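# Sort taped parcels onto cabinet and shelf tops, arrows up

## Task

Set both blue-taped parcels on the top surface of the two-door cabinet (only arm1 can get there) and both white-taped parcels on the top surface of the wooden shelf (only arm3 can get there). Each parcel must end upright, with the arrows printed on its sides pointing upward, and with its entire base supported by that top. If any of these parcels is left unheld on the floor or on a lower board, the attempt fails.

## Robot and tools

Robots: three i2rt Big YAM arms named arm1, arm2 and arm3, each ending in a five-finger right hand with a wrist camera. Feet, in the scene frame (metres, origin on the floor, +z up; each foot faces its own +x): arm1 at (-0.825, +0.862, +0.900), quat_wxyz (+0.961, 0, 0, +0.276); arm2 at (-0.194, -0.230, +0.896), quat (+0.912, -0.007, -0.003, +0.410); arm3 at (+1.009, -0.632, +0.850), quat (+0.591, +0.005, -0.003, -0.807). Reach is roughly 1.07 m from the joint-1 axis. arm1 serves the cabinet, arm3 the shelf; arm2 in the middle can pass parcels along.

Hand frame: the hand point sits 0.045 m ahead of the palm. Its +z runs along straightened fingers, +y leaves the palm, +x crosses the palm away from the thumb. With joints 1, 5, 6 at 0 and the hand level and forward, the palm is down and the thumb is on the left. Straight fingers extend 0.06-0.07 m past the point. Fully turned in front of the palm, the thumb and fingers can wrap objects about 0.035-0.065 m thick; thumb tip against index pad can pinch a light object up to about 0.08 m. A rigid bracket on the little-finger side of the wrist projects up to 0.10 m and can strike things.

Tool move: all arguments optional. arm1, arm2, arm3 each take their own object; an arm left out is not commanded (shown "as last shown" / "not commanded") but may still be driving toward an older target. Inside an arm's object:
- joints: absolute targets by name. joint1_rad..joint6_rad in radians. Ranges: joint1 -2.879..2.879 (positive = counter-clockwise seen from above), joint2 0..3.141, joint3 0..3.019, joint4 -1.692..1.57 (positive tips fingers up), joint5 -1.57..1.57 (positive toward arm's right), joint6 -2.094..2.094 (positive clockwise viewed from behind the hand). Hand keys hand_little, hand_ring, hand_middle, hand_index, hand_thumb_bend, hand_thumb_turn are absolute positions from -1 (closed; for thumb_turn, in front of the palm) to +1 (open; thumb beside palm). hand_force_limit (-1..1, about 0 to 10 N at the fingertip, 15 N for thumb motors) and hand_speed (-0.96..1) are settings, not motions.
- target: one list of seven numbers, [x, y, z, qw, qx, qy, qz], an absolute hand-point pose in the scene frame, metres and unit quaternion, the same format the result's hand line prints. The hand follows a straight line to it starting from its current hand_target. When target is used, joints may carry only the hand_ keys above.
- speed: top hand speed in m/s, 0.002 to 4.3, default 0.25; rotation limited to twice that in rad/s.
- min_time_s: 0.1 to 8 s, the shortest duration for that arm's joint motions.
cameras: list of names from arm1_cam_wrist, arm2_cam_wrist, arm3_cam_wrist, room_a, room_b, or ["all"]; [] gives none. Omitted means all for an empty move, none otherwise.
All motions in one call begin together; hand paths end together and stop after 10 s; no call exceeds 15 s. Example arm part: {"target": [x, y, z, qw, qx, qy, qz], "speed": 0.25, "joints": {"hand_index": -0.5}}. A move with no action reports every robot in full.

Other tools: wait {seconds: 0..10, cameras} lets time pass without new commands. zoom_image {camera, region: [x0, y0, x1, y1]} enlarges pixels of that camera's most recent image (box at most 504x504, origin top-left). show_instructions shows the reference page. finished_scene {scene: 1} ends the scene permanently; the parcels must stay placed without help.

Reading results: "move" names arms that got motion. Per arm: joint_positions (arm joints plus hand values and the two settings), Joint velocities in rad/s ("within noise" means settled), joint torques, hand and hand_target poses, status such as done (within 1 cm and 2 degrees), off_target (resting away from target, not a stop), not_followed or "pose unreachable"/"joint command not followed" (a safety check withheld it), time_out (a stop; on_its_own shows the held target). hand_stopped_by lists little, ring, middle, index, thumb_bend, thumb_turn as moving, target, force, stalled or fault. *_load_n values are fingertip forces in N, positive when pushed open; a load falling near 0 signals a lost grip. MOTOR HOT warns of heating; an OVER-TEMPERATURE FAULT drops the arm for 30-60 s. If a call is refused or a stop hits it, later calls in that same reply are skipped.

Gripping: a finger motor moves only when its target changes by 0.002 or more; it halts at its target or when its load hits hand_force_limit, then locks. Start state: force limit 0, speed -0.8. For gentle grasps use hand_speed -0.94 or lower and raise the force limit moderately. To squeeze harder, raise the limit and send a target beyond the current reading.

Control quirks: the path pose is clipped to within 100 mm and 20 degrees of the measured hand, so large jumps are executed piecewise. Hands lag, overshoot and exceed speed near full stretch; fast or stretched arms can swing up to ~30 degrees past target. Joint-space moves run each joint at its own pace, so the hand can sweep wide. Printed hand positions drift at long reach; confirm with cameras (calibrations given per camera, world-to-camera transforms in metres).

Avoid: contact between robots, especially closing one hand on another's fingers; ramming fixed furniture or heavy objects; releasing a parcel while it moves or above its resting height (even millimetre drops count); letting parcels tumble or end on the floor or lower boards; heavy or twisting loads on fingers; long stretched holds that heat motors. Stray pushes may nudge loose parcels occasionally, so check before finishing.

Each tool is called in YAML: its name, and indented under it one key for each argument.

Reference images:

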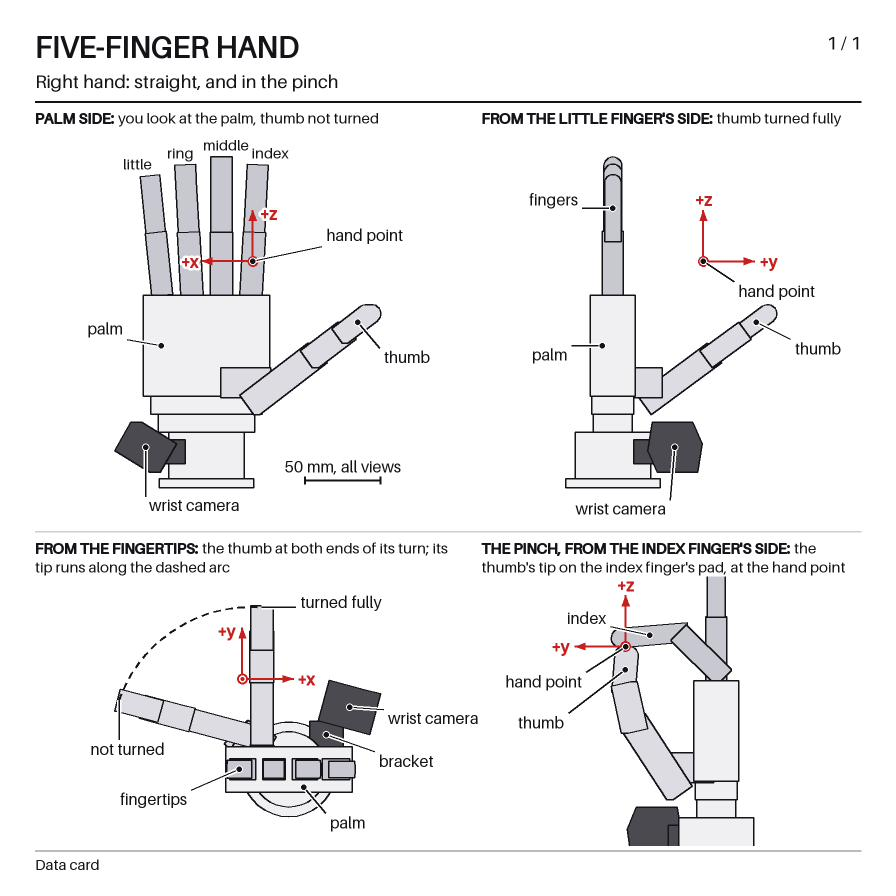

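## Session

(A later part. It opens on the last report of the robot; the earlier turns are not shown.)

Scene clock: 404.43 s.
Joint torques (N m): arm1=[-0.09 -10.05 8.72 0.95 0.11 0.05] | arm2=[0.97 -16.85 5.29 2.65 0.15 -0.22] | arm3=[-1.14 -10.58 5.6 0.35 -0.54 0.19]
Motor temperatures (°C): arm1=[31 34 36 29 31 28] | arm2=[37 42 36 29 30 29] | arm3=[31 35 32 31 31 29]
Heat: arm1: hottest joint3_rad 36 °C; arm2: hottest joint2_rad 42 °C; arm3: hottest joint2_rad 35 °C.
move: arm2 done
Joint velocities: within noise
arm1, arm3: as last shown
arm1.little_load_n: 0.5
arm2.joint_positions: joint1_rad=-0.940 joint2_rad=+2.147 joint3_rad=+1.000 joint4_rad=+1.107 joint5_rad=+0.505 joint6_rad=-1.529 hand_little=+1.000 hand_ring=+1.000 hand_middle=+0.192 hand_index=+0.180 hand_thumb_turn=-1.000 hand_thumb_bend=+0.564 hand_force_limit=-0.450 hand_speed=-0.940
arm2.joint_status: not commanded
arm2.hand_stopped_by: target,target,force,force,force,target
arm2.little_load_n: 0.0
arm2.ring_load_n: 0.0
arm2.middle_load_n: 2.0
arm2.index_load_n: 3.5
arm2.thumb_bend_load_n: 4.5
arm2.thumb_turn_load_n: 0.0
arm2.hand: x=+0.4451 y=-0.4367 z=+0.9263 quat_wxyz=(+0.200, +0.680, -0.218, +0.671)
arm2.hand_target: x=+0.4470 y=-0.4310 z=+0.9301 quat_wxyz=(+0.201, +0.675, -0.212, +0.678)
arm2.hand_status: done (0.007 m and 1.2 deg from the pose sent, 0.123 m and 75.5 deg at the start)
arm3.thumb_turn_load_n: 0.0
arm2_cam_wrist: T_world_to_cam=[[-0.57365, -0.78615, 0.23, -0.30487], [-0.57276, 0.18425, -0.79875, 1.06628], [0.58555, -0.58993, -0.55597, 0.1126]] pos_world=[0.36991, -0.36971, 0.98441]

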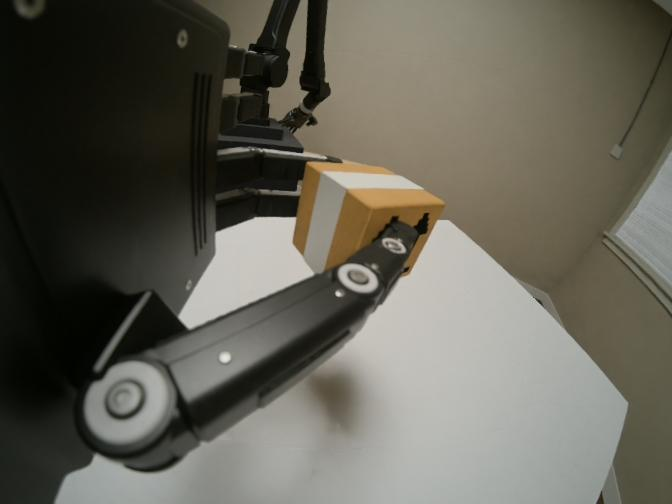

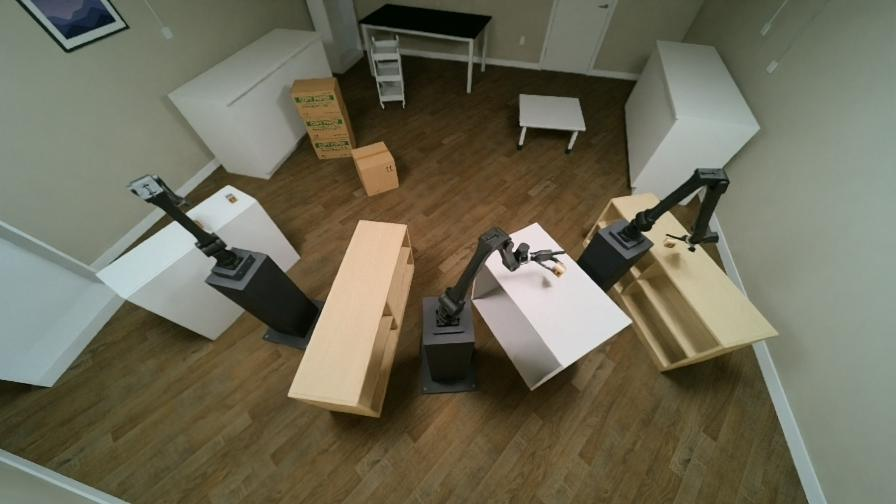

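move:
  arm2: {"target": [0.449, -0.427, 0.86, 0.2008, 0.6746, -0.2121, 0.6779], "speed": 0.1}
  cameras: ["arm2_cam_wrist"]

move:
  arm2: {"target": [0.449, -0.427, 0.848, 0.2008, 0.6746, -0.2121, 0.6779], "speed": 0.05}
  cameras: ["arm2_cam_wrist"]

Scene clock: 406.50 s.
Joint torques (N m): arm1=[0.15 -10.11 8.69 0.96 0.11 0.06] | arm2=[0.97 -17.55 6.71 2.65 0.21 -0.22] | arm3=[-0.97 -10.81 5.53 0.47 -0.44 0.2]
Motor temperatures (°C): arm1=[31 34 36 29 31 28] | arm2=[37 42 35 29 30 29] | arm3=[31 35 32 31 31 29]
Heat: arm1: hottest joint3_rad 36 °C; arm2: hottest joint2_rad 42 °C; arm3: hottest joint2_rad 35 °C.
move: arm2 off_target
Joint velocities: within noise
arm1: as last shown
arm1.little_load_n: 0.0
arm2.joint_positions: joint1_rad=-0.930 joint2_rad=+2.333 joint3_rad=+1.021 joint4_rad=+1.236 joint5_rad=+0.515 joint6_rad=-1.529 hand_little=+1.000 hand_ring=+1.000 hand_middle=+0.192 hand_index=+0.180 hand_thumb_turn=-1.000 hand_thumb_bend=+0.564 hand_force_limit=-0.450 hand_speed=-0.940
arm2.joint_status: not commanded
arm2.hand_stopped_by: target,target,force,force,force,target
arm2.little_load_n: 0.0
arm2.ring_load_n: 0.0
arm2.middle_load_n: 2.0
arm2.index_load_n: 3.0
arm2.thumb_bend_load_n: 4.5
arm2.thumb_turn_load_n: 0.0
arm2.hand: x=+0.4329 y=-0.4315 z=+0.8439 quat_wxyz=(+0.203, +0.692, -0.215, +0.658)
arm2.hand_target: x=+0.4481 y=-0.4268 z=+0.8602 quat_wxyz=(+0.201, +0.675, -0.212, +0.678)
arm2.hand_status: off_target (0.023 m and 3.0 deg from the pose sent, 0.067 m and 1.2 deg at the start)
arm3.joint_positions: joint1_rad=+0.824 joint2_rad=+1.799 joint3_rad=+0.606 joint4_rad=+0.068 joint5_rad=-0.669 joint6_rad=-0.752 hand_little=+1.000 hand_ring=+1.000 hand_middle=+1.000 hand_index=+1.000 hand_thumb_turn=+1.000 hand_thumb_bend=+1.000 hand_force_limit=+0.000 hand_speed=-0.800
arm3.joint_status: not commanded
arm3.hand_stopped_by: target,target,target,target,target,target
arm3.little_load_n: 0.0
arm3.ring_load_n: 0.0
arm3.middle_load_n: 0.0
arm3.index_load_n: 0.0
arm3.thumb_bend_load_n: 0.0
arm3.thumb_turn_load_n: -0.5
arm3.hand: x=+1.2796 y=-0.8912 z=+0.7394 quat_wxyz=(-0.298, +0.603, -0.697, +0.248)
arm3.hand_target: x=+1.2838 y=-0.8999 z=+0.7402 quat_wxyz=(-0.300, +0.599, -0.699, +0.250)
arm3.hand_status: not commanded
arm2_cam_wrist: T_world_to_cam=[[-0.56518, -0.78656, 0.24878, -0.30845], [-0.60137, 0.18638, -0.77692, 0.98733], [0.56473, -0.58871, -0.57836, 0.10536]] pos_world=[0.35992, -0.36461, 0.90475]

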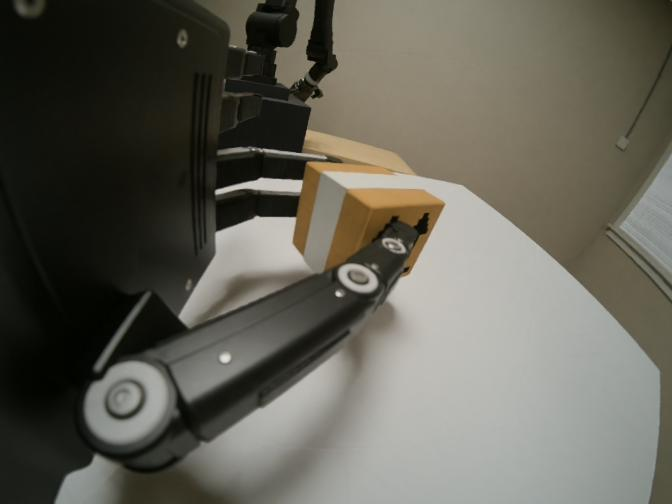

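Scene clock: 407.47 s.
Joint torques (N m): arm1=[-0.03 -9.99 8.72 0.99 0.12 0.06] | arm2=[1.03 -16.91 6.54 2.73 0.14 -0.23] | arm3=[-0.91 -10.17 5.57 0.64 -0.47 0.19]
Motor temperatures (°C): arm1=[31 34 36 29 31 28] | arm2=[37 42 35 29 30 29] | arm3=[31 35 32 31 31 29]
Heat: arm1: hottest joint3_rad 36 °C; arm2: hottest joint2_rad 42 °C; arm3: hottest joint2_rad 35 °C.
move: arm2 off_target
Joint velocities: within noise
arm1, arm3: as last shown
arm2.joint_positions: joint1_rad=-0.930 joint2_rad=+2.360 joint3_rad=+1.034 joint4_rad=+1.255 joint5_rad=+0.515 joint6_rad=-1.529 hand_little=+1.000 hand_ring=+1.000 hand_middle=+0.192 hand_index=+0.180 hand_thumb_turn=-1.000 hand_thumb_bend=+0.564 hand_force_limit=-0.450 hand_speed=-0.940
arm2.joint_status: not commanded
arm2.hand_stopped_by: target,target,force,force,force,target
arm2.little_load_n: 0.0
arm2.ring_load_n: 0.0
arm2.middle_load_n: 2.0
arm2.index_load_n: 3.0
arm2.thumb_bend_load_n: 4.5
arm2.thumb_turn_load_n: 0.0
arm2.hand: x=+0.4342 y=-0.4318 z=+0.8353 quat_wxyz=(+0.203, +0.690, -0.216, +0.660)
arm2.hand_target: x=+0.4483 y=-0.4269 z=+0.8482 quat_wxyz=(+0.201, +0.675, -0.213, +0.678)
arm2.hand_status: off_target (0.020 m and 2.8 deg from the pose sent, 0.017 m and 3.0 deg at the start)
arm3.index_load_n: -0.5
arm3.thumb_turn_load_n: 0.0
arm2_cam_wrist: T_world_to_cam=[[-0.56669, -0.78622, 0.2464, -0.30303], [-0.59747, 0.18619, -0.77998, 0.9823], [0.56736, -0.58922, -0.57526, 0.09562]] pos_world=[0.36092, -0.36481, 0.89585]

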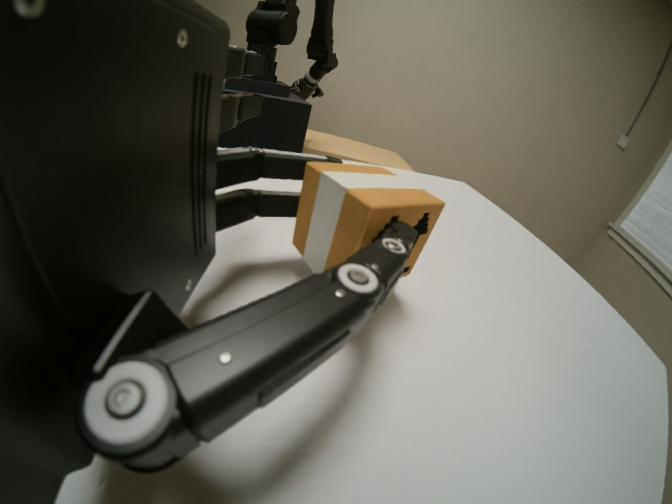

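move:
  arm2: {"target": [0.449, -0.427, 0.843, 0.2112, 0.6613, -0.2022, 0.6908], "speed": 0.05}
  cameras: ["arm2_cam_wrist"]

zoom_image:
  camera: "arm2_cam_wrist"
  region: [200, 130, 460, 320]

Scene clock: 409.70 s.
Joint torques (N m): arm1=[0.03 -10.23 8.72 0.96 0.12 0.07] | arm2=[1.26 -17.44 6.22 2.51 0.16 -0.23] | arm3=[-0.97 -10.05 5.48 0.46 -0.48 0.17]
Motor temperatures (°C): arm1=[30 34 36 29 31 28] | arm2=[36 42 35 29 30 29] | arm3=[31 35 32 31 31 29]
Heat: arm1: hottest joint3_rad 36 °C; arm2: hottest joint2_rad 42 °C; arm3: hottest joint2_rad 35 °C.
move: arm2 off_target
Joint velocities: within noise
arm1, arm3: as last shown
arm1.thumb_bend_load_n: 0.5
arm2.joint_positions: joint1_rad=-0.928 joint2_rad=+2.408 joint3_rad=+1.053 joint4_rad=+1.336 joint5_rad=+0.518 joint6_rad=-1.570 hand_little=+1.000 hand_ring=+1.000 hand_middle=+0.192 hand_index=+0.180 hand_thumb_turn=-1.000 hand_thumb_bend=+0.564 hand_force_limit=-0.450 hand_speed=-0.940
arm2.joint_status: not commanded
arm2.hand_stopped_by: target,target,force,force,force,target
arm2.little_load_n: 0.0
arm2.ring_load_n: 0.0
arm2.middle_load_n: 2.0
arm2.index_load_n: 3.0
arm2.thumb_bend_load_n: 5.0
arm2.thumb_turn_load_n: 0.0
arm2.hand: x=+0.4348 y=-0.4317 z=+0.8300 quat_wxyz=(+0.212, +0.677, -0.206, +0.674)
arm2.hand_target: x=+0.4483 y=-0.4267 z=+0.8431 quat_wxyz=(+0.211, +0.662, -0.202, +0.691)
arm2.hand_status: off_target (0.020 m and 2.7 deg from the pose sent, 0.017 m and 5.2 deg at the start)
arm3.index_load_n: 0.0
arm3.thumb_turn_load_n: -0.5
arm2_cam_wrist: T_world_to_cam=[[-0.57271, -0.77722, 0.26064, -0.30667], [-0.57618, 0.15549, -0.80239, 0.9746], [0.58311, -0.60971, -0.53687, 0.04476]] pos_world=[0.35981, -0.3626, 0.88597]

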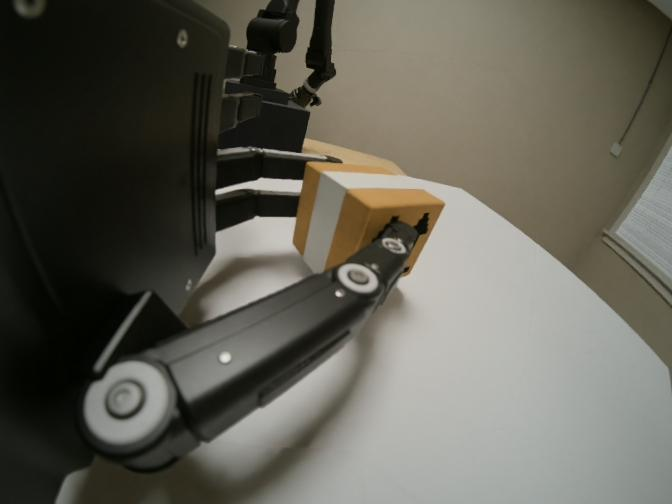

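Scaled by 1.938 from the camera's image (finer frame: 960x720).

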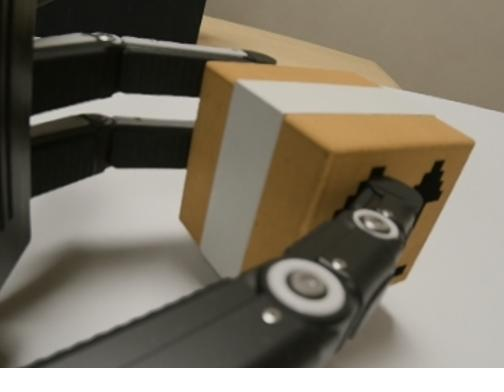

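move:
  arm2: {"target": [0.449, -0.427, 0.837, 0.2112, 0.6613, -0.2022, 0.6908], "speed": 0.05}

move:
  arm2: {"target": [0.449, -0.427, 0.831, 0.2112, 0.6613, -0.2022, 0.6908], "speed": 0.05}
  cameras: ["arm2_cam_wrist"]

zoom_image:
  camera: "arm2_cam_wrist"
  region: [200, 130, 460, 320]

Scene clock: 411.53 s.
Joint torques (N m): arm1=[0.09 -10.23 8.75 0.96 0.11 0.05] | arm2=[0.73 -16.91 5.94 2.63 0.14 -0.22] | arm3=[-0.79 -10.29 5.56 0.47 -0.49 0.16]
Motor temperatures (°C): arm1=[30 34 36 29 30 28] | arm2=[36 42 36 29 30 29] | arm3=[31 35 32 31 31 29]
Heat: arm1: hottest joint3_rad 36 °C; arm2: hottest joint2_rad 42 °C; arm3: hottest joint2_rad 35 °C.
move: arm2 off_target
Joint velocities: within noise
arm1, arm3: as last shown
arm1.ring_load_n: -0.5
arm1.thumb_bend_load_n: 0.0
arm2.joint_positions: joint1_rad=-0.928 joint2_rad=+2.421 joint3_rad=+1.062 joint4_rad=+1.344 joint5_rad=+0.519 joint6_rad=-1.570 hand_little=+1.000 hand_ring=+1.000 hand_middle=+0.192 hand_index=+0.180 hand_thumb_turn=-1.000 hand_thumb_bend=+0.564 hand_force_limit=-0.450 hand_speed=-0.940
arm2.joint_status: not commanded
arm2.hand_stopped_by: target,target,force,force,force,target
arm2.little_load_n: 0.0
arm2.ring_load_n: 0.0
arm2.middle_load_n: 2.0
arm2.index_load_n: 3.0
arm2.thumb_bend_load_n: 4.5
arm2.thumb_turn_load_n: 0.0
arm2.hand: x=+0.4363 y=-0.4319 z=+0.8268 quat_wxyz=(+0.212, +0.676, -0.206, +0.675)
arm2.hand_target: x=+0.4484 y=-0.4268 z=+0.8372 quat_wxyz=(+0.211, +0.661, -0.202, +0.691)
arm2.hand_status: off_target (0.017 m and 2.5 deg from the pose sent, 0.017 m and 2.7 deg at the start)
arm3.thumb_turn_load_n: 0.0
pictures: none

Scene clock: 412.50 s.
Joint torques (N m): arm1=[0.03 -10.11 8.73 0.99 0.12 0.05] | arm2=[0.62 -17.44 5.89 2.66 0.16 -0.24] | arm3=[-0.91 -10.23 5.5 0.58 -0.52 0.16]
Motor temperatures (°C): arm1=[30 34 36 29 30 28] | arm2=[36 42 36 29 30 29] | arm3=[31 35 32 31 31 28]
Heat: arm1: hottest joint3_rad 36 °C; arm2: hottest joint2_rad 42 °C; arm3: hottest joint2_rad 35 °C.
move: arm2 off_target
Joint velocities: within noise
arm1, arm3: as last shown
arm1.ring_load_n: 0.0
arm2.joint_positions: joint1_rad=-0.928 joint2_rad=+2.437 joint3_rad=+1.069 joint4_rad=+1.352 joint5_rad=+0.519 joint6_rad=-1.570 hand_little=+1.000 hand_ring=+1.000 hand_middle=+0.192 hand_index=+0.180 hand_thumb_turn=-1.000 hand_thumb_bend=+0.564 hand_force_limit=-0.450 hand_speed=-0.940
arm2.joint_status: not commanded
arm2.hand_stopped_by: target,target,force,force,force,target
arm2.little_load_n: 0.0
arm2.ring_load_n: 0.0
arm2.middle_load_n: 2.0
arm2.index_load_n: 3.0
arm2.thumb_bend_load_n: 4.5
arm2.thumb_turn_load_n: 0.0
arm2.hand: x=+0.4361 y=-0.4320 z=+0.8205 quat_wxyz=(+0.212, +0.676, -0.206, +0.675)
arm2.hand_target: x=+0.4485 y=-0.4268 z=+0.8311 quat_wxyz=(+0.211, +0.661, -0.202, +0.691)
arm2.hand_status: off_target (0.017 m and 2.5 deg from the pose sent, 0.014 m and 2.5 deg at the start)
arm3.thumb_turn_load_n: -0.5
arm2_cam_wrist: T_world_to_cam=[[-0.57406, -0.77689, 0.25865, -0.30121], [-0.57267, 0.15516, -0.80497, 0.96824], [0.58524, -0.61022, -0.53397, 0.03513]] pos_world=[0.36101, -0.3628, 0.87607]

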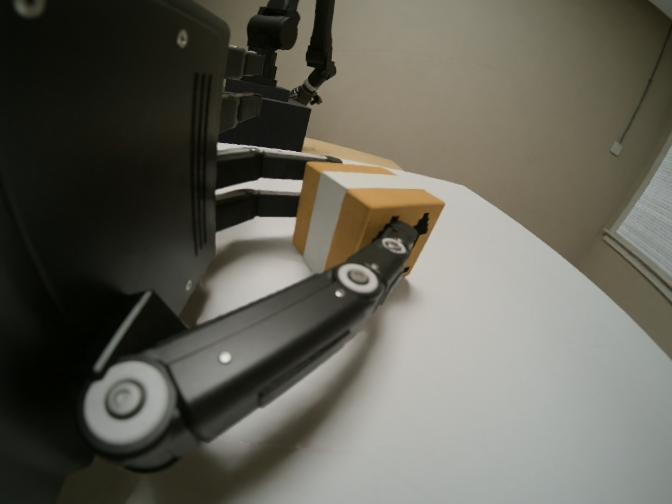

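Scaled by 1.938 from the camera's image (finer frame: 960x720).

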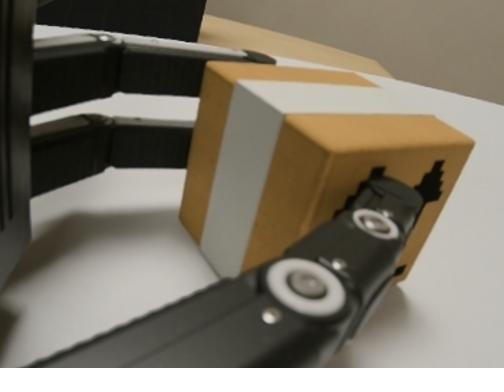

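move:
  arm2: {"target": [0.449, -0.427, 0.825, 0.2112, 0.6613, -0.2022, 0.6908], "speed": 0.05}

move:
  arm2: {"target": [0.449, -0.427, 0.819, 0.2112, 0.6613, -0.2022, 0.6908], "speed": 0.05}

move:
  arm2: {"target": [0.449, -0.427, 0.813, 0.2112, 0.6613, -0.2022, 0.6908], "speed": 0.05}
  cameras: ["arm2_cam_wrist"]

zoom_image:
  camera: "arm2_cam_wrist"
  region: [200, 130, 460, 320]

Scene clock: 414.40 s.
Joint torques (N m): arm1=[0.03 -10.17 8.73 0.95 0.11 0.05] | arm2=[1.2 -17.49 5.81 2.44 0.1 -0.2] | arm3=[-1.49 -9.93 5.6 0.68 -0.49 0.19]
Motor temperatures (°C): arm1=[30 34 36 29 30 28] | arm2=[36 42 36 29 30 29] | arm3=[31 35 32 31 31 28]
Heat: arm1: hottest joint3_rad 36 °C; arm2: hottest joint2_rad 42 °C; arm3: hottest joint2_rad 35 °C.
move: arm2 off_target
Joint velocities: within noise
arm1.joint_positions: joint1_rad=+1.076 joint2_rad=+1.619 joint3_rad=+0.834 joint4_rad=+0.245 joint5_rad=-0.054 joint6_rad=-0.041 hand_little=+1.000 hand_ring=+1.000 hand_middle=+1.000 hand_index=+1.000 hand_thumb_turn=-1.000 hand_thumb_bend=+1.000 hand_force_limit=-0.500 hand_speed=-0.500
arm1.joint_status: not commanded
arm1.hand_stopped_by: target,target,target,target,target,target
arm1.little_load_n: 0.0
arm1.ring_load_n: 0.0
arm1.middle_load_n: 0.0
arm1.index_load_n: 0.0
arm1.thumb_bend_load_n: 0.0
arm1.thumb_turn_load_n: 0.0
arm1.hand: x=-0.8997 y=+1.4328 z=+0.9446 quat_wxyz=(-0.492, +0.868, +0.059, -0.029)
arm1.hand_target: x=-0.9001 y=+1.4398 z=+0.9500 quat_wxyz=(-0.495, +0.867, +0.053, -0.030)
arm1.hand_status: not commanded
arm2.joint_positions: joint1_rad=-0.928 joint2_rad=+2.447 joint3_rad=+1.080 joint4_rad=+1.363 joint5_rad=+0.519 joint6_rad=-1.573 hand_little=+1.000 hand_ring=+1.000 hand_middle=+0.192 hand_index=+0.180 hand_thumb_turn=-1.000 hand_thumb_bend=+0.564 hand_force_limit=-0.450 hand_speed=-0.940
arm2.joint_status: not commanded
arm2.hand_stopped_by: target,target,force,force,force,target
arm2.little_load_n: 0.0
arm2.ring_load_n: 0.0
arm2.middle_load_n: 2.0
arm2.index_load_n: 3.0
arm2.thumb_bend_load_n: 4.5
arm2.thumb_turn_load_n: 0.0
arm2.hand: x=+0.4385 y=-0.4323 z=+0.8199 quat_wxyz=(+0.212, +0.672, -0.206, +0.679)
arm2.hand_target: x=+0.4485 y=-0.4269 z=+0.8251 quat_wxyz=(+0.211, +0.662, -0.202, +0.691)
arm2.hand_status: off_target (0.013 m and 1.9 deg from the pose sent, 0.015 m and 2.5 deg at the start)
arm3: as last shown
arm3.thumb_turn_load_n: 0.0
pictures: none

Scene clock: 415.37 s.
Joint torques (N m): arm1=[-0.03 -10.17 8.7 0.99 0.12 0.06] | arm2=[0.97 -16.5 5.59 2.29 0.09 -0.17] | arm3=[-0.97 -9.99 5.61 0.47 -0.49 0.15]
Motor temperatures (°C): arm1=[30 34 36 29 30 28] | arm2=[36 42 36 29 30 29] | arm3=[31 35 32 31 31 28]
Heat: arm1: hottest joint3_rad 36 °C; arm2: hottest joint2_rad 42 °C; arm3: hottest joint2_rad 35 °C.
move: arm2 done
Joint velocities: within noise
arm1, arm3: as last shown
arm2.joint_positions: joint1_rad=-0.928 joint2_rad=+2.458 joint3_rad=+1.090 joint4_rad=+1.376 joint5_rad=+0.520 joint6_rad=-1.577 hand_little=+1.000 hand_ring=+1.000 hand_middle=+0.192 hand_index=+0.180 hand_thumb_turn=-1.000 hand_thumb_bend=+0.564 hand_force_limit=-0.450 hand_speed=-0.940
arm2.joint_status: not commanded
arm2.hand_stopped_by: target,target,force,force,force,target
arm2.little_load_n: 0.0
arm2.ring_load_n: 0.0
arm2.middle_load_n: 2.5
arm2.index_load_n: 3.0
arm2.thumb_bend_load_n: 5.0
arm2.thumb_turn_load_n: 0.0
arm2.hand: x=+0.4407 y=-0.4326 z=+0.8192 quat_wxyz=(+0.213, +0.668, -0.206, +0.683)
arm2.hand_target: x=+0.4486 y=-0.4270 z=+0.8190 quat_wxyz=(+0.211, +0.661, -0.202, +0.691)
arm2.hand_status: done (0.010 m and 1.3 deg from the pose sent, 0.012 m and 1.9 deg at the start)
arm3.ring_load_n: -0.5
pictures: none

Scene clock: 416.33 s.
Joint torques (N m): arm1=[0.09 -10.05 8.69 0.95 0.12 0.05] | arm2=[0.91 -16.15 5.29 2.14 0.07 -0.14] | arm3=[-0.67 -10.34 5.59 0.43 -0.49 0.17]
Motor temperatures (°C): arm1=[30 34 36 29 30 28] | arm2=[36 42 35 29 30 29] | arm3=[31 35 32 31 31 28]
Heat: arm1: hottest joint3_rad 36 °C; arm2: hottest joint2_rad 42 °C; arm3: hottest joint2_rad 35 °C.
move: arm2 done
Joint velocities: within noise
arm1, arm3: as last shown
arm2.joint_positions: joint1_rad=-0.928 joint2_rad=+2.468 joint3_rad=+1.101 joint4_rad=+1.389 joint5_rad=+0.520 joint6_rad=-1.581 hand_little=+1.000 hand_ring=+1.000 hand_middle=+0.192 hand_index=+0.180 hand_thumb_turn=-1.000 hand_thumb_bend=+0.564 hand_force_limit=-0.450 hand_speed=-0.940
arm2.joint_status: not commanded
arm2.hand_stopped_by: target,target,force,force,force,target
arm2.little_load_n: 0.0
arm2.ring_load_n: 0.0
arm2.middle_load_n: 2.5
arm2.index_load_n: 2.5
arm2.thumb_bend_load_n: 4.5
arm2.thumb_turn_load_n: 0.0
arm2.hand: x=+0.4428 y=-0.4330 z=+0.8187 quat_wxyz=(+0.214, +0.664, -0.206, +0.686)
arm2.hand_target: x=+0.4486 y=-0.4270 z=+0.8130 quat_wxyz=(+0.211, +0.661, -0.202, +0.691)
arm2.hand_status: done (0.010 m and 0.8 deg from the pose sent, 0.012 m and 1.3 deg at the start)
arm3.ring_load_n: 0.0
arm3.thumb_bend_load_n: 0.5
arm2_cam_wrist: T_world_to_cam=[[-0.58296, -0.77302, 0.25017, -0.28518], [-0.5476, 0.14636, -0.82384, 0.97128], [0.60023, -0.61726, -0.50863, -0.00079]] pos_world=[0.3661, -0.3631, 0.87112]

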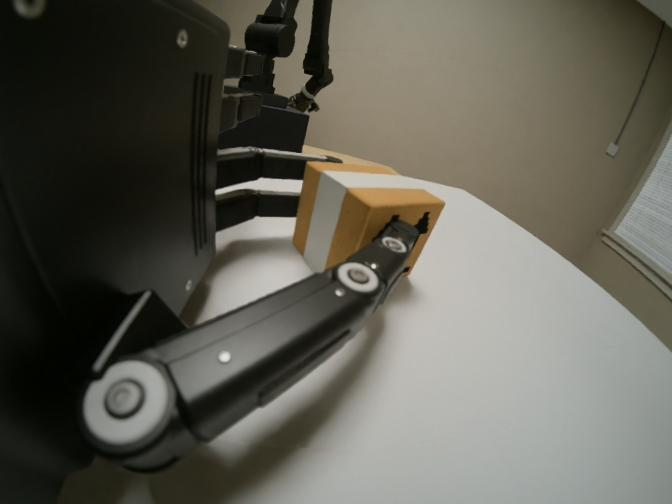

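Scaled by 1.938 from the camera's image (finer frame: 960x720).

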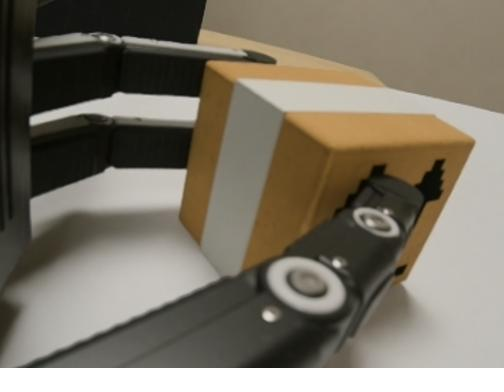

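move:
  arm2: {"target": [0.446, -0.428, 0.822, 0.2083, 0.6651, -0.2050, 0.6871], "speed": 0.05}

Scene clock: 418.77 s.
Joint torques (N m): arm1=[-0.03 -10.29 8.72 0.99 0.11 0.06] | arm2=[0.38 -19.19 3.28 1.31 -0.05 -0.05] | arm3=[-0.97 -10.23 5.56 0.55 -0.5 0.16]
Motor temperatures (°C): arm1=[30 34 36 29 30 28] | arm2=[36 42 35 29 30 29] | arm3=[31 35 32 31 31 28]
Heat: arm1: hottest joint3_rad 36 °C; arm2: hottest joint2_rad 42 °C; arm3: hottest joint2_rad 35 °C.
move: arm2 done
Joint velocities: within noise
arm1: as last shown
arm2.joint_positions: joint1_rad=-0.928 joint2_rad=+2.468 joint3_rad=+1.101 joint4_rad=+1.389 joint5_rad=+0.520 joint6_rad=-1.581 hand_little=+1.000 hand_ring=+1.000 hand_middle=+0.192 hand_index=+0.180 hand_thumb_turn=-1.000 hand_thumb_bend=+0.564 hand_force_limit=-0.450 hand_speed=-0.940
arm2.joint_status: not commanded
arm2.hand_stopped_by: target,target,force,force,force,target
arm2.little_load_n: 0.0
arm2.ring_load_n: 0.0
arm2.middle_load_n: 2.0
arm2.index_load_n: 3.0
arm2.thumb_bend_load_n: 4.5
arm2.thumb_turn_load_n: 0.0
arm2.hand: x=+0.4428 y=-0.4330 z=+0.8187 quat_wxyz=(+0.214, +0.664, -0.206, +0.686)
arm2.hand_target: x=+0.4459 y=-0.4281 z=+0.8219 quat_wxyz=(+0.208, +0.665, -0.205, +0.687)
arm2.hand_status: done (0.007 m and 0.6 deg from the pose sent, 0.007 m and 0.6 deg at the start)
arm3.joint_positions: joint1_rad=+0.824 joint2_rad=+1.799 joint3_rad=+0.606 joint4_rad=+0.068 joint5_rad=-0.669 joint6_rad=-0.752 hand_little=+1.000 hand_ring=+1.000 hand_middle=+1.000 hand_index=+1.000 hand_thumb_turn=+1.000 hand_thumb_bend=+1.000 hand_force_limit=+0.000 hand_speed=-0.800
arm3.joint_status: not commanded
arm3.hand_stopped_by: target,target,target,target,target,target
arm3.little_load_n: 0.0
arm3.ring_load_n: 0.0
arm3.middle_load_n: 0.0
arm3.index_load_n: 0.0
arm3.thumb_bend_load_n: 0.0
arm3.thumb_turn_load_n: 0.0
arm3.hand: x=+1.2796 y=-0.8912 z=+0.7394 quat_wxyz=(-0.298, +0.603, -0.697, +0.248)
arm3.hand_target: x=+1.2838 y=-0.8999 z=+0.7402 quat_wxyz=(-0.300, +0.599, -0.699, +0.250)
arm3.hand_status: not commanded
pictures: none

move:
  arm2: {"joints": {"hand_index": 0.6, "hand_middle": 0.6, "hand_thumb_bend": 0.85, "hand_speed": -0.9}}

move:
  arm2: {"joints": {"hand_index": 1.0, "hand_middle": 1.0, "hand_thumb_bend": 1.0, "hand_speed": -0.5}}
  cameras: ["arm2_cam_wrist"]

zoom_image:
  camera: "arm2_cam_wrist"
  region: [200, 130, 460, 320]

Scene clock: 422.30 s.
Joint torques (N m): arm1=[0.03 -10.17 8.7 0.99 0.12 0.04] | arm2=[0.44 -18.73 3.23 1.35 -0.04 -0.03] | arm3=[-0.56 -10.75 5.56 0.46 -0.46 0.16]
Motor temperatures (°C): arm1=[30 34 36 29 30 28] | arm2=[36 42 35 29 30 29] | arm3=[31 35 32 31 31 28]
Heat: arm1: hottest joint3_rad 36 °C; arm2: hottest joint2_rad 42 °C; arm3: hottest joint2_rad 35 °C.
move: arm2 done
Joint velocities: within noise
arm1, arm3: as last shown
arm2.joint_positions: joint1_rad=-0.928 joint2_rad=+2.468 joint3_rad=+1.101 joint4_rad=+1.386 joint5_rad=+0.520 joint6_rad=-1.581 hand_little=+1.000 hand_ring=+1.000 hand_middle=+0.600 hand_index=+0.600 hand_thumb_turn=-1.000 hand_thumb_bend=+0.850 hand_force_limit=-0.450 hand_speed=-0.900
arm2.joint_status: all done
arm2.hand_stopped_by: target,target,target,target,target,target
arm2.little_load_n: 0.0
arm2.ring_load_n: 0.0
arm2.middle_load_n: 0.0
arm2.index_load_n: 0.0
arm2.thumb_bend_load_n: 0.0
arm2.thumb_turn_load_n: 0.0
arm2.hand: x=+0.4427 y=-0.4330 z=+0.8181 quat_wxyz=(+0.214, +0.665, -0.206, +0.685)
arm2.hand_target: x=+0.4459 y=-0.4281 z=+0.8219 quat_wxyz=(+0.208, +0.665, -0.205, +0.687)
arm2.hand_status: not commanded
pictures: none

Scene clock: 423.07 s.
Joint torques (N m): arm1=[-0.03 -10.17 8.69 0.99 0.11 0.05] | arm2=[0.56 -18.55 3.34 1.42 -0.05 -0.01] | arm3=[-0.97 -10.58 5.64 0.49 -0.51 0.15]
Motor temperatures (°C): arm1=[30 34 36 29 30 28] | arm2=[36 42 35 29 30 29] | arm3=[31 35 32 31 31 28]
Heat: arm1: hottest joint3_rad 36 °C; arm2: hottest joint2_rad 42 °C; arm3: hottest joint2_rad 35 °C.
move: arm2 done
Joint velocities: within noise
arm1, arm3: as last shown
arm1.thumb_bend_load_n: -0.5
arm2.joint_positions: joint1_rad=-0.928 joint2_rad=+2.468 joint3_rad=+1.101 joint4_rad=+1.386 joint5_rad=+0.520 joint6_rad=-1.581 hand_little=+1.000 hand_ring=+1.000 hand_middle=+1.000 hand_index=+1.000 hand_thumb_turn=-1.000 hand_thumb_bend=+1.000 hand_force_limit=-0.450 hand_speed=-0.500
arm2.joint_status: all done
arm2.hand_stopped_by: target,target,target,target,target,target
arm2.little_load_n: 0.0
arm2.ring_load_n: 0.5
arm2.middle_load_n: 0.0
arm2.index_load_n: 0.0
arm2.thumb_bend_load_n: 0.0
arm2.thumb_turn_load_n: 0.0
arm2.hand: x=+0.4427 y=-0.4330 z=+0.8181 quat_wxyz=(+0.214, +0.665, -0.206, +0.685)
arm2.hand_target: x=+0.4459 y=-0.4281 z=+0.8219 quat_wxyz=(+0.208, +0.665, -0.205, +0.687)
arm2.hand_status: not commanded
arm3.thumb_turn_load_n: -0.5
arm2_cam_wrist: T_world_to_cam=[[-0.5822, -0.77309, 0.25174, -0.2867], [-0.55011, 0.14656, -0.82213, 0.97052], [0.59869, -0.61713, -0.51061, 0.00128]] pos_world=[0.3662, -0.3631, 0.87072]

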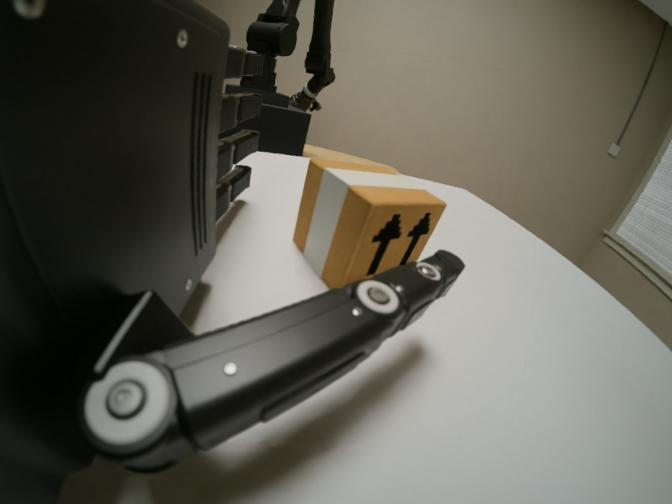

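Scaled by 1.938 from the camera's image (finer frame: 960x720).

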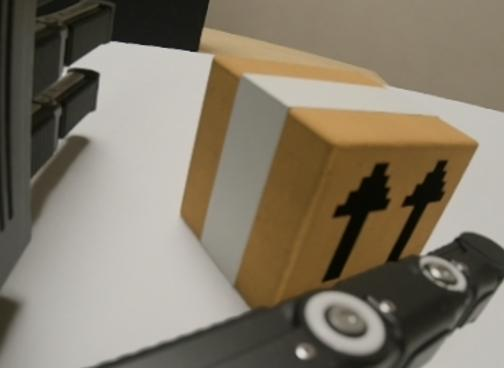

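move:
  arm2: {"target": [0.446, -0.428, 0.98, 0.2083, 0.6651, -0.2050, 0.6871], "speed": 0.15}
  arm3: {"joints": {"joint2_rad": 1.3, "joint5_rad": 0.0, "joint6_rad": 0.0, "hand_thumb_turn": -1, "hand_speed": 0.0}, "min_time_s": 2}

move:
  arm2: {"joints": {"joint1_rad": 0.2}, "min_time_s": 3}
  arm3: {"joints": {"joint1_rad": -1.5, "joint3_rad": 0.9, "joint4_rad": 0.0}, "min_time_s": 4.5}
  cameras: ["arm3_cam_wrist", "arm2_cam_wrist", "room_b"]

Scene clock: 428.47 s.
Joint torques (N m): arm1=[-0.09 -10.11 8.75 0.96 0.11 0.06] | arm2=[0.56 -17.9 5.68 1.47 -0.1 -0.02] | arm3=[-0.5 -9.11 9.33 1.36 0.22 0.17]
Motor temperatures (°C): arm1=[30 34 37 29 30 28] | arm2=[36 42 35 29 30 29] | arm3=[31 35 32 31 30 28]
Heat: arm1: hottest joint3_rad 37 °C; arm2: hottest joint2_rad 42 °C; arm3: hottest joint2_rad 35 °C.
move: arm2 done; arm3 done
Joint velocities: within noise
arm1: as last shown
arm1.index_load_n: -0.5
arm1.thumb_bend_load_n: 0.0
arm2.joint_positions: joint1_rad=-0.928 joint2_rad=+2.064 joint3_rad=+0.986 joint4_rad=+1.093 joint5_rad=+0.520 joint6_rad=-1.581 hand_little=+1.000 hand_ring=+1.000 hand_middle=+1.000 hand_index=+1.000 hand_thumb_turn=-1.000 hand_thumb_bend=+1.000 hand_force_limit=-0.450 hand_speed=-0.500
arm2.joint_status: not commanded
arm2.hand_stopped_by: target,target,target,target,target,target
arm2.little_load_n: 0.0
arm2.ring_load_n: 0.0
arm2.middle_load_n: 0.0
arm2.index_load_n: 0.0
arm2.thumb_bend_load_n: 0.0
arm2.thumb_turn_load_n: 0.0
arm2.hand: x=+0.4454 y=-0.4318 z=+0.9737 quat_wxyz=(+0.214, +0.666, -0.205, +0.684)
arm2.hand_target: x=+0.4460 y=-0.4281 z=+0.9800 quat_wxyz=(+0.208, +0.665, -0.205, +0.687)
arm2.hand_status: done (0.007 m and 0.7 deg from the pose sent, 0.162 m and 0.7 deg at the start)
arm3.joint_positions: joint1_rad=+0.824 joint2_rad=+1.304 joint3_rad=+0.606 joint4_rad=+0.066 joint5_rad=-0.003 joint6_rad=-0.009 hand_little=+1.000 hand_ring=+1.000 hand_middle=+1.000 hand_index=+1.000 hand_thumb_turn=-1.000 hand_thumb_bend=+1.000 hand_force_limit=+0.000 hand_speed=+0.000
arm3.joint_status: all done
arm3.hand_stopped_by: target,target,target,target,target,target
arm3.little_load_n: 0.0
arm3.ring_load_n: 0.0
arm3.middle_load_n: 0.0
arm3.index_load_n: 0.0
arm3.thumb_bend_load_n: 0.5
arm3.thumb_turn_load_n: 0.0
arm3.hand: x=+1.2630 y=-1.0175 z=+0.9137 quat_wxyz=(-0.120, +0.230, -0.860, +0.439)
arm3.hand_target: x=+1.2661 y=-1.0273 z=+0.9261 quat_wxyz=(-0.123, +0.223, -0.857, +0.448)
arm3.hand_status: not commanded
pictures: none

Scene clock: 433.33 s.
Joint torques (N m): arm1=[-0.09 -10.17 8.69 0.95 0.11 0.05] | arm2=[-0.32 -17.79 5.22 1.51 -0.04 0] | arm3=[-0.5 -10.11 11.81 1.31 0.11 0.16]
Motor temperatures (°C): arm1=[30 34 37 29 30 28] | arm2=[36 43 35 29 30 29] | arm3=[31 34 33 31 30 28]
Heat: arm1: hottest joint3_rad 37 °C; arm2: hottest joint2_rad 43 °C; arm3: hottest joint2_rad 34 °C.
move: arm2 done; arm3 done
Joint velocities: within noise
arm1: as last shown
arm1.ring_load_n: -0.5
arm1.index_load_n: 0.0
arm2.joint_positions: joint1_rad=+0.206 joint2_rad=+2.064 joint3_rad=+0.986 joint4_rad=+1.093 joint5_rad=+0.517 joint6_rad=-1.581 hand_little=+1.000 hand_ring=+1.000 hand_middle=+1.000 hand_index=+1.000 hand_thumb_turn=-1.000 hand_thumb_bend=+1.000 hand_force_limit=-0.450 hand_speed=-0.500
arm2.joint_status: all done
arm2.hand_stopped_by: target,target,target,target,target,target
arm2.little_load_n: 0.0
arm2.ring_load_n: 0.0
arm2.middle_load_n: 0.0
arm2.index_load_n: 0.0
arm2.thumb_bend_load_n: 0.0
arm2.thumb_turn_load_n: 0.0
arm2.hand: x=+0.2593 y=+0.2657 z=+0.9648 quat_wxyz=(-0.183, +0.674, +0.191, +0.690)
arm2.hand_target: x=+0.2615 y=+0.2627 z=+0.9711 quat_wxyz=(-0.184, +0.674, +0.186, +0.690)
arm2.hand_status: not commanded
arm3.joint_positions: joint1_rad=-1.506 joint2_rad=+1.304 joint3_rad=+0.856 joint4_rad=+0.007 joint5_rad=+0.000 joint6_rad=-0.008 hand_little=+1.000 hand_ring=+1.000 hand_middle=+1.000 hand_index=+1.000 hand_thumb_turn=-1.000 hand_thumb_bend=+1.000 hand_force_limit=+0.000 hand_speed=+0.000
arm3.joint_status: all done
arm3.hand_stopped_by: target,target,target,target,target,target
arm3.little_load_n: 0.0
arm3.ring_load_n: 0.0
arm3.middle_load_n: 0.0
arm3.index_load_n: 0.0
arm3.thumb_bend_load_n: 0.0
arm3.thumb_turn_load_n: 0.0
arm3.hand: x=+0.4671 y=-0.5302 z=+1.0227 quat_wxyz=(+0.420, -0.664, -0.526, +0.324)
arm3.hand_target: x=+0.4537 y=-0.5309 z=+1.0484 quat_wxyz=(+0.431, -0.656, -0.519, +0.338)
arm3.hand_status: not commanded
pictures: arm2_cam_wrist, arm3_cam_wrist, room_b
arm2_cam_wrist: T_world_to_cam=[[0.45738, -0.84853, 0.26609, -0.15372], [-0.36711, -0.4527, -0.81259, 0.99039], [0.80996, 0.27398, -0.51855, 0.33334]] pos_world=[0.1639, 0.22658, 1.01854]
arm3_cam_wrist: T_world_to_cam=[[0.49845, 0.14549, -0.85462, 0.71539], [0.22489, -0.97377, -0.0346, -0.5668], [-0.83724, -0.17495, -0.51809, 0.93858]] pos_world=[0.55671, -0.49181, 1.07805]

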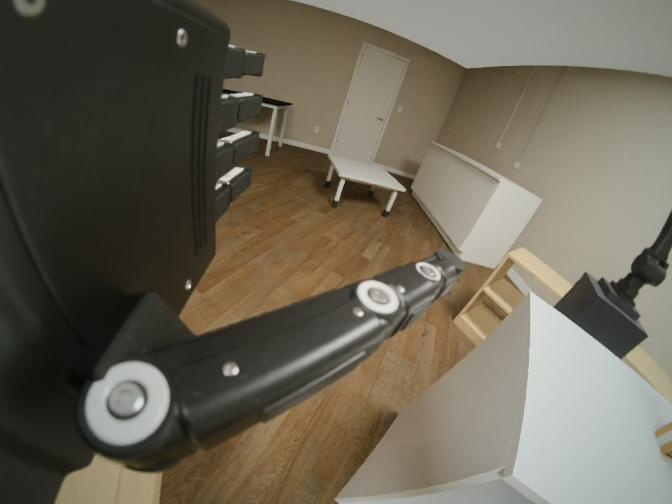

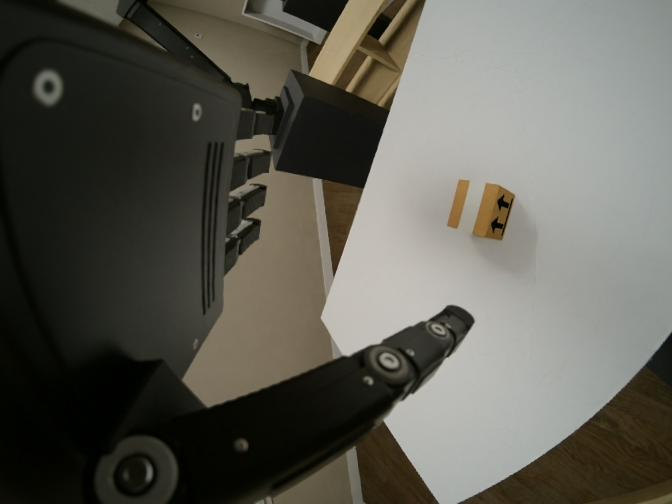

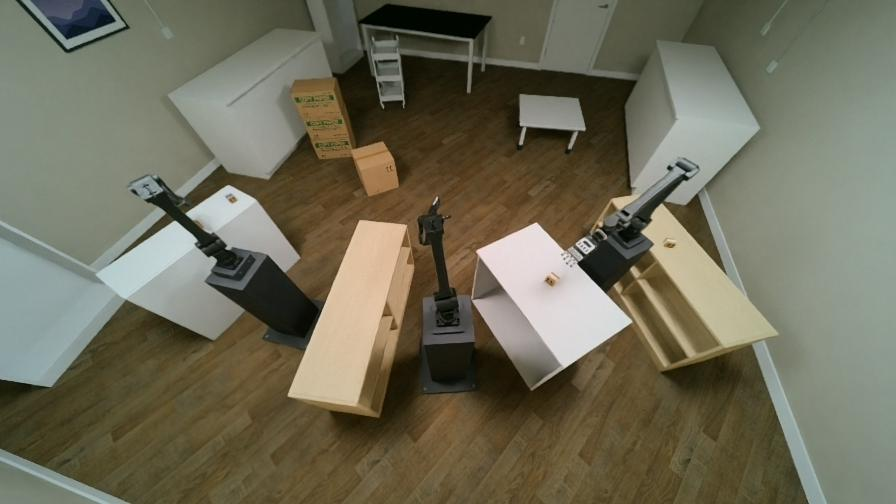

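move:
  arm3: {"target": [0.505, -0.46, 0.95, -0.3687, 0.6385, 0.5851, -0.3378], "speed": 0.15, "joints": {"hand_index": 0.55, "hand_middle": 0.55, "hand_thumb_bend": 0.75, "hand_speed": -0.5}}
  cameras: ["arm3_cam_wrist"]

zoom_image:
  camera: "arm3_cam_wrist"
  region: [320, 150, 560, 330]

Scene clock: 435.70 s.
Joint torques (N m): arm1=[0.03 -10.11 8.73 0.95 0.11 0.05] | arm2=[-0.97 -18.02 5.29 1.33 -0.04 -0.02] | arm3=[-0.91 -10.4 7.82 2.21 -0.18 -0.03]
Motor temperatures (°C): arm1=[30 34 37 29 30 28] | arm2=[36 43 35 29 30 29] | arm3=[31 34 34 31 30 28]
Heat: arm1: hottest joint3_rad 37 °C; arm2: hottest joint2_rad 43 °C; arm3: hottest joint2_rad 34 °C.
move: arm3 done
Joint velocities: within noise
arm1.joint_positions: joint1_rad=+1.076 joint2_rad=+1.619 joint3_rad=+0.834 joint4_rad=+0.245 joint5_rad=-0.054 joint6_rad=-0.041 hand_little=+1.000 hand_ring=+1.000 hand_middle=+1.000 hand_index=+1.000 hand_thumb_turn=-1.000 hand_thumb_bend=+1.000 hand_force_limit=-0.500 hand_speed=-0.500
arm1.joint_status: not commanded
arm1.hand_stopped_by: target,target,target,target,target,target
arm1.little_load_n: 0.0
arm1.ring_load_n: 0.0
arm1.middle_load_n: 0.0
arm1.index_load_n: 0.0
arm1.thumb_bend_load_n: 0.0
arm1.thumb_turn_load_n: 0.0
arm1.hand: x=-0.8997 y=+1.4328 z=+0.9446 quat_wxyz=(-0.492, +0.868, +0.059, -0.029)
arm1.hand_target: x=-0.9001 y=+1.4398 z=+0.9500 quat_wxyz=(-0.495, +0.867, +0.053, -0.030)
arm1.hand_status: not commanded
arm2: as last shown
arm2.ring_load_n: -0.5
arm2.thumb_turn_load_n: 0.5
arm3.joint_positions: joint1_rad=-1.748 joint2_rad=+1.419 joint3_rad=+0.803 joint4_rad=+0.061 joint5_rad=-0.342 joint6_rad=-0.193 hand_little=+1.000 hand_ring=+1.000 hand_middle=+0.550 hand_index=+0.550 hand_thumb_turn=-1.000 hand_thumb_bend=+0.750 hand_force_limit=+0.000 hand_speed=-0.500
arm3.joint_status: all done
arm3.hand_stopped_by: target,target,target,target,target,target
arm3.little_load_n: -0.5
arm3.ring_load_n: 0.0
arm3.middle_load_n: 0.0
arm3.index_load_n: 0.0
arm3.thumb_bend_load_n: 0.0
arm3.thumb_turn_load_n: 0.0
arm3.hand: x=+0.5073 y=-0.4621 z=+0.9512 quat_wxyz=(+0.364, -0.643, -0.583, +0.337)
arm3.hand_target: x=+0.5051 y=-0.4600 z=+0.9500 quat_wxyz=(+0.369, -0.639, -0.585, +0.338)
arm3.hand_status: done (0.003 m and 0.8 deg from the pose sent, 0.108 m and 9.5 deg at the start)
arm3_cam_wrist: T_world_to_cam=[[0.53696, 0.19291, -0.82125, 0.59498], [0.36327, -0.9315, 0.01871, -0.61339], [-0.76139, -0.30838, -0.57025, 0.89658]] pos_world=[0.58599, -0.40966, 1.01138]

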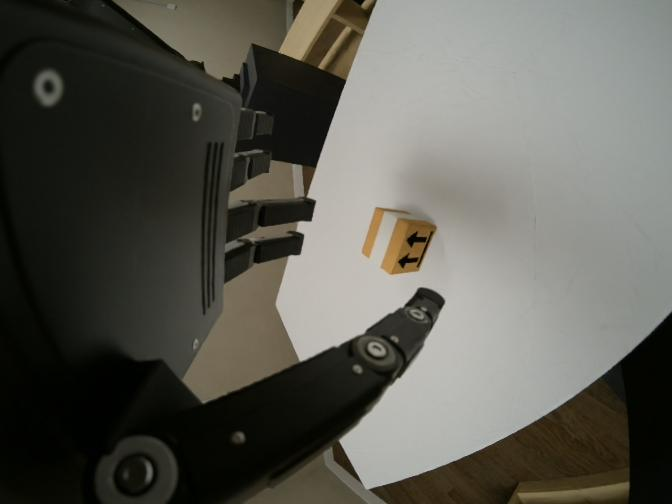

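Scaled by 2.100 from the camera's image (finer frame: 960x720).

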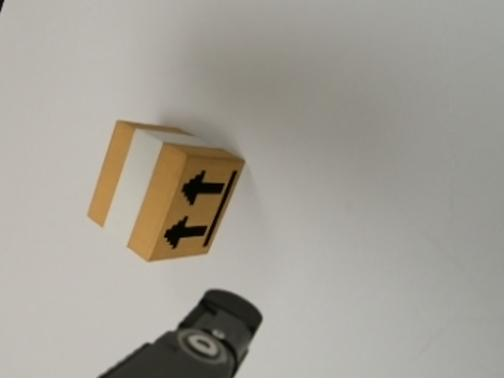

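zoom_image:
  camera: "arm3_cam_wrist"
  region: [350, 195, 450, 285]

Scaled by 5.040 from the camera's image (finer frame: 960x720).

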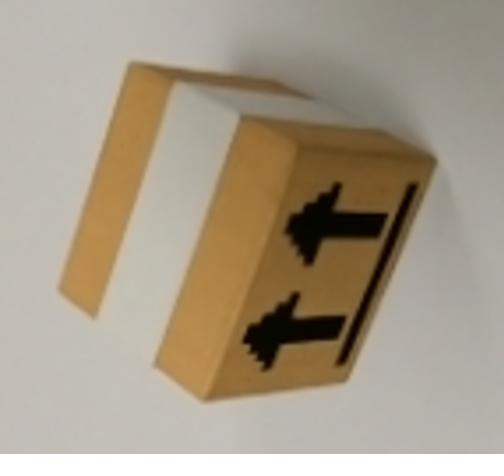

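move:
  arm3: {"target": [0.437, -0.468, 0.89, -0.3687, 0.6385, 0.5851, -0.3378], "speed": 0.12}
  cameras: ["arm3_cam_wrist"]

zoom_image:
  camera: "arm3_cam_wrist"
  region: [320, 190, 460, 320]

Scene clock: 440.53 s.
Joint torques (N m): arm1=[0.09 -10.17 8.7 0.96 0.11 0.06] | arm2=[-0.62 -17.67 5.34 1.48 -0.02 -0.01] | arm3=[0.03 -12.69 9.43 2.15 0.1 0.18]
Motor temperatures (°C): arm1=[30 34 37 29 30 28] | arm2=[36 43 35 29 30 29] | arm3=[31 34 34 31 30 28]
Heat: arm1: hottest joint3_rad 37 °C; arm2: hottest joint2_rad 43 °C; arm3: hottest joint2_rad 34 °C.
move: arm3 off_target
Joint velocities: within noise
arm1, arm2: as last shown
arm2.ring_load_n: 0.0
arm2.index_load_n: 0.5
arm2.thumb_turn_load_n: 0.0
arm3.joint_positions: joint1_rad=-1.674 joint2_rad=+1.667 joint3_rad=+0.867 joint4_rad=+0.227 joint5_rad=-0.277 joint6_rad=-0.165 hand_little=+1.000 hand_ring=+1.000 hand_middle=+0.550 hand_index=+0.550 hand_thumb_turn=-1.000 hand_thumb_bend=+0.750 hand_force_limit=+0.000 hand_speed=-0.500
arm3.joint_status: not commanded
arm3.hand_stopped_by: target,target,target,target,target,target
arm3.little_load_n: 0.0
arm3.ring_load_n: 0.0
arm3.middle_load_n: 0.0
arm3.index_load_n: 0.5
arm3.thumb_bend_load_n: 0.0
arm3.thumb_turn_load_n: 0.0
arm3.hand: x=+0.4560 y=-0.4709 z=+0.8774 quat_wxyz=(+0.355, -0.647, -0.590, +0.329)
arm3.hand_target: x=+0.4380 y=-0.4683 z=+0.8903 quat_wxyz=(+0.368, -0.639, -0.585, +0.338)
arm3.hand_status: off_target (0.023 m and 2.2 deg from the pose sent, 0.093 m and 0.8 deg at the start)
arm3_cam_wrist: T_world_to_cam=[[0.56, 0.19554, -0.80509, 0.54017], [0.36708, -0.92972, 0.02952, -0.61196], [-0.74273, -0.31206, -0.59242, 0.82198]] pos_world=[0.53266, -0.41807, 0.93991]

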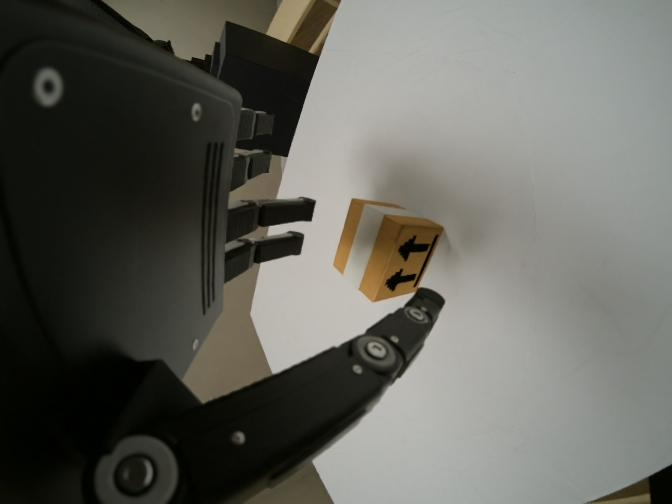

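Scaled by 3.600 from the camera's image (finer frame: 960x720).

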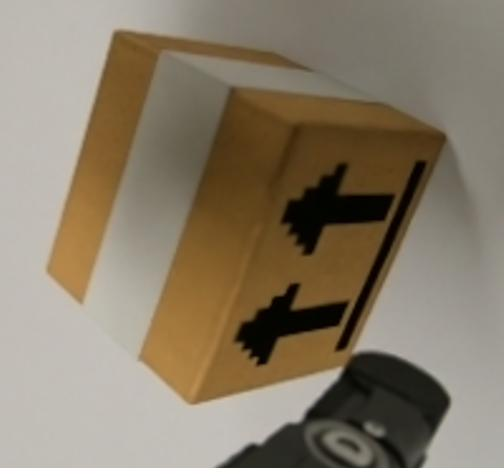

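move:
  arm3: {"target": [0.412, -0.467, 0.857, -0.3797, 0.6319, 0.5791, -0.348], "speed": 0.08}
  cameras: ["arm3_cam_wrist"]

Scene clock: 444.10 s.
Joint torques (N m): arm1=[-0.21 -10.17 8.7 0.94 0.12 0.04] | arm2=[-0.44 -18.08 5.37 1.46 -0.04 -0.02] | arm3=[0.03 -13.16 8.88 2.06 0.11 0.16]
Motor temperatures (°C): arm1=[30 34 37 29 30 28] | arm2=[36 43 35 29 30 29] | arm3=[31 34 35 31 30 28]
Heat: arm1: hottest joint3_rad 37 °C; arm2: hottest joint2_rad 43 °C; arm3: hottest joint3_rad 35 °C.
move: arm3 off_target
Joint velocities: within noise
arm1, arm2: as last shown
arm2.index_load_n: 0.0
arm3.joint_positions: joint1_rad=-1.661 joint2_rad=+1.789 joint3_rad=+0.894 joint4_rad=+0.359 joint5_rad=-0.269 joint6_rad=-0.148 hand_little=+1.000 hand_ring=+1.000 hand_middle=+0.550 hand_index=+0.550 hand_thumb_turn=-1.000 hand_thumb_bend=+0.750 hand_force_limit=+0.000 hand_speed=-0.500
arm3.joint_status: not commanded
arm3.hand_stopped_by: target,target,target,target,target,target
arm3.little_load_n: 0.0
arm3.ring_load_n: 0.0
arm3.middle_load_n: 0.0
arm3.index_load_n: -0.5
arm3.thumb_bend_load_n: 0.0
arm3.thumb_turn_load_n: 0.0
arm3.hand: x=+0.4314 y=-0.4686 z=+0.8453 quat_wxyz=(+0.367, -0.641, -0.583, +0.338)
arm3.hand_target: x=+0.4129 y=-0.4673 z=+0.8574 quat_wxyz=(+0.380, -0.632, -0.579, +0.348)
arm3.hand_status: off_target (0.023 m and 2.2 deg from the pose sent, 0.049 m and 4.1 deg at the start)
arm3_cam_wrist: T_world_to_cam=[[0.53217, 0.19754, -0.82327, 0.55599], [0.36604, -0.9305, 0.01334, -0.58596], [-0.76342, -0.30845, -0.56749, 0.7749]] pos_world=[0.51018, -0.41606, 0.90529]

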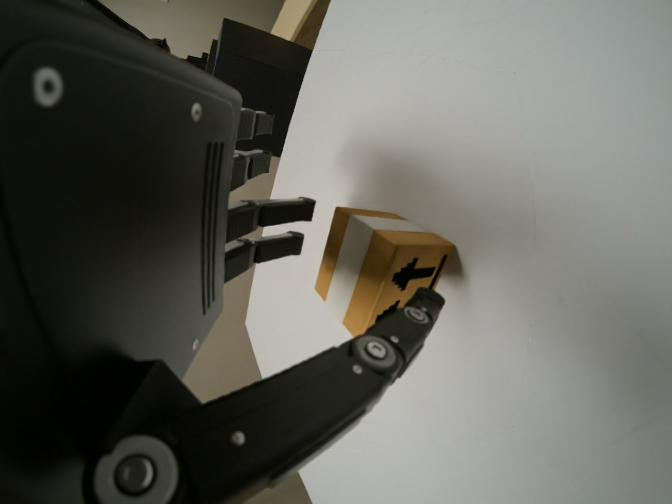

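zoom_image:
  camera: "arm3_cam_wrist"
  region: [290, 190, 470, 350]

Scaled by 2.800 from the camera's image (finer frame: 960x720).

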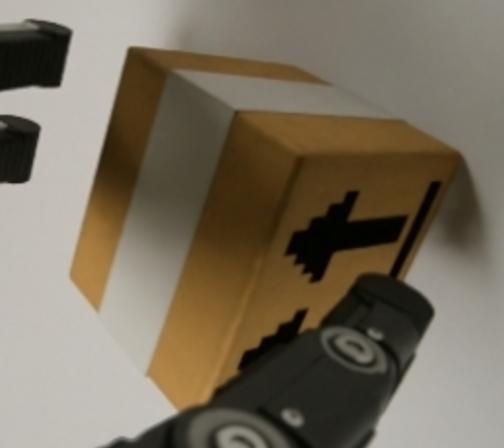

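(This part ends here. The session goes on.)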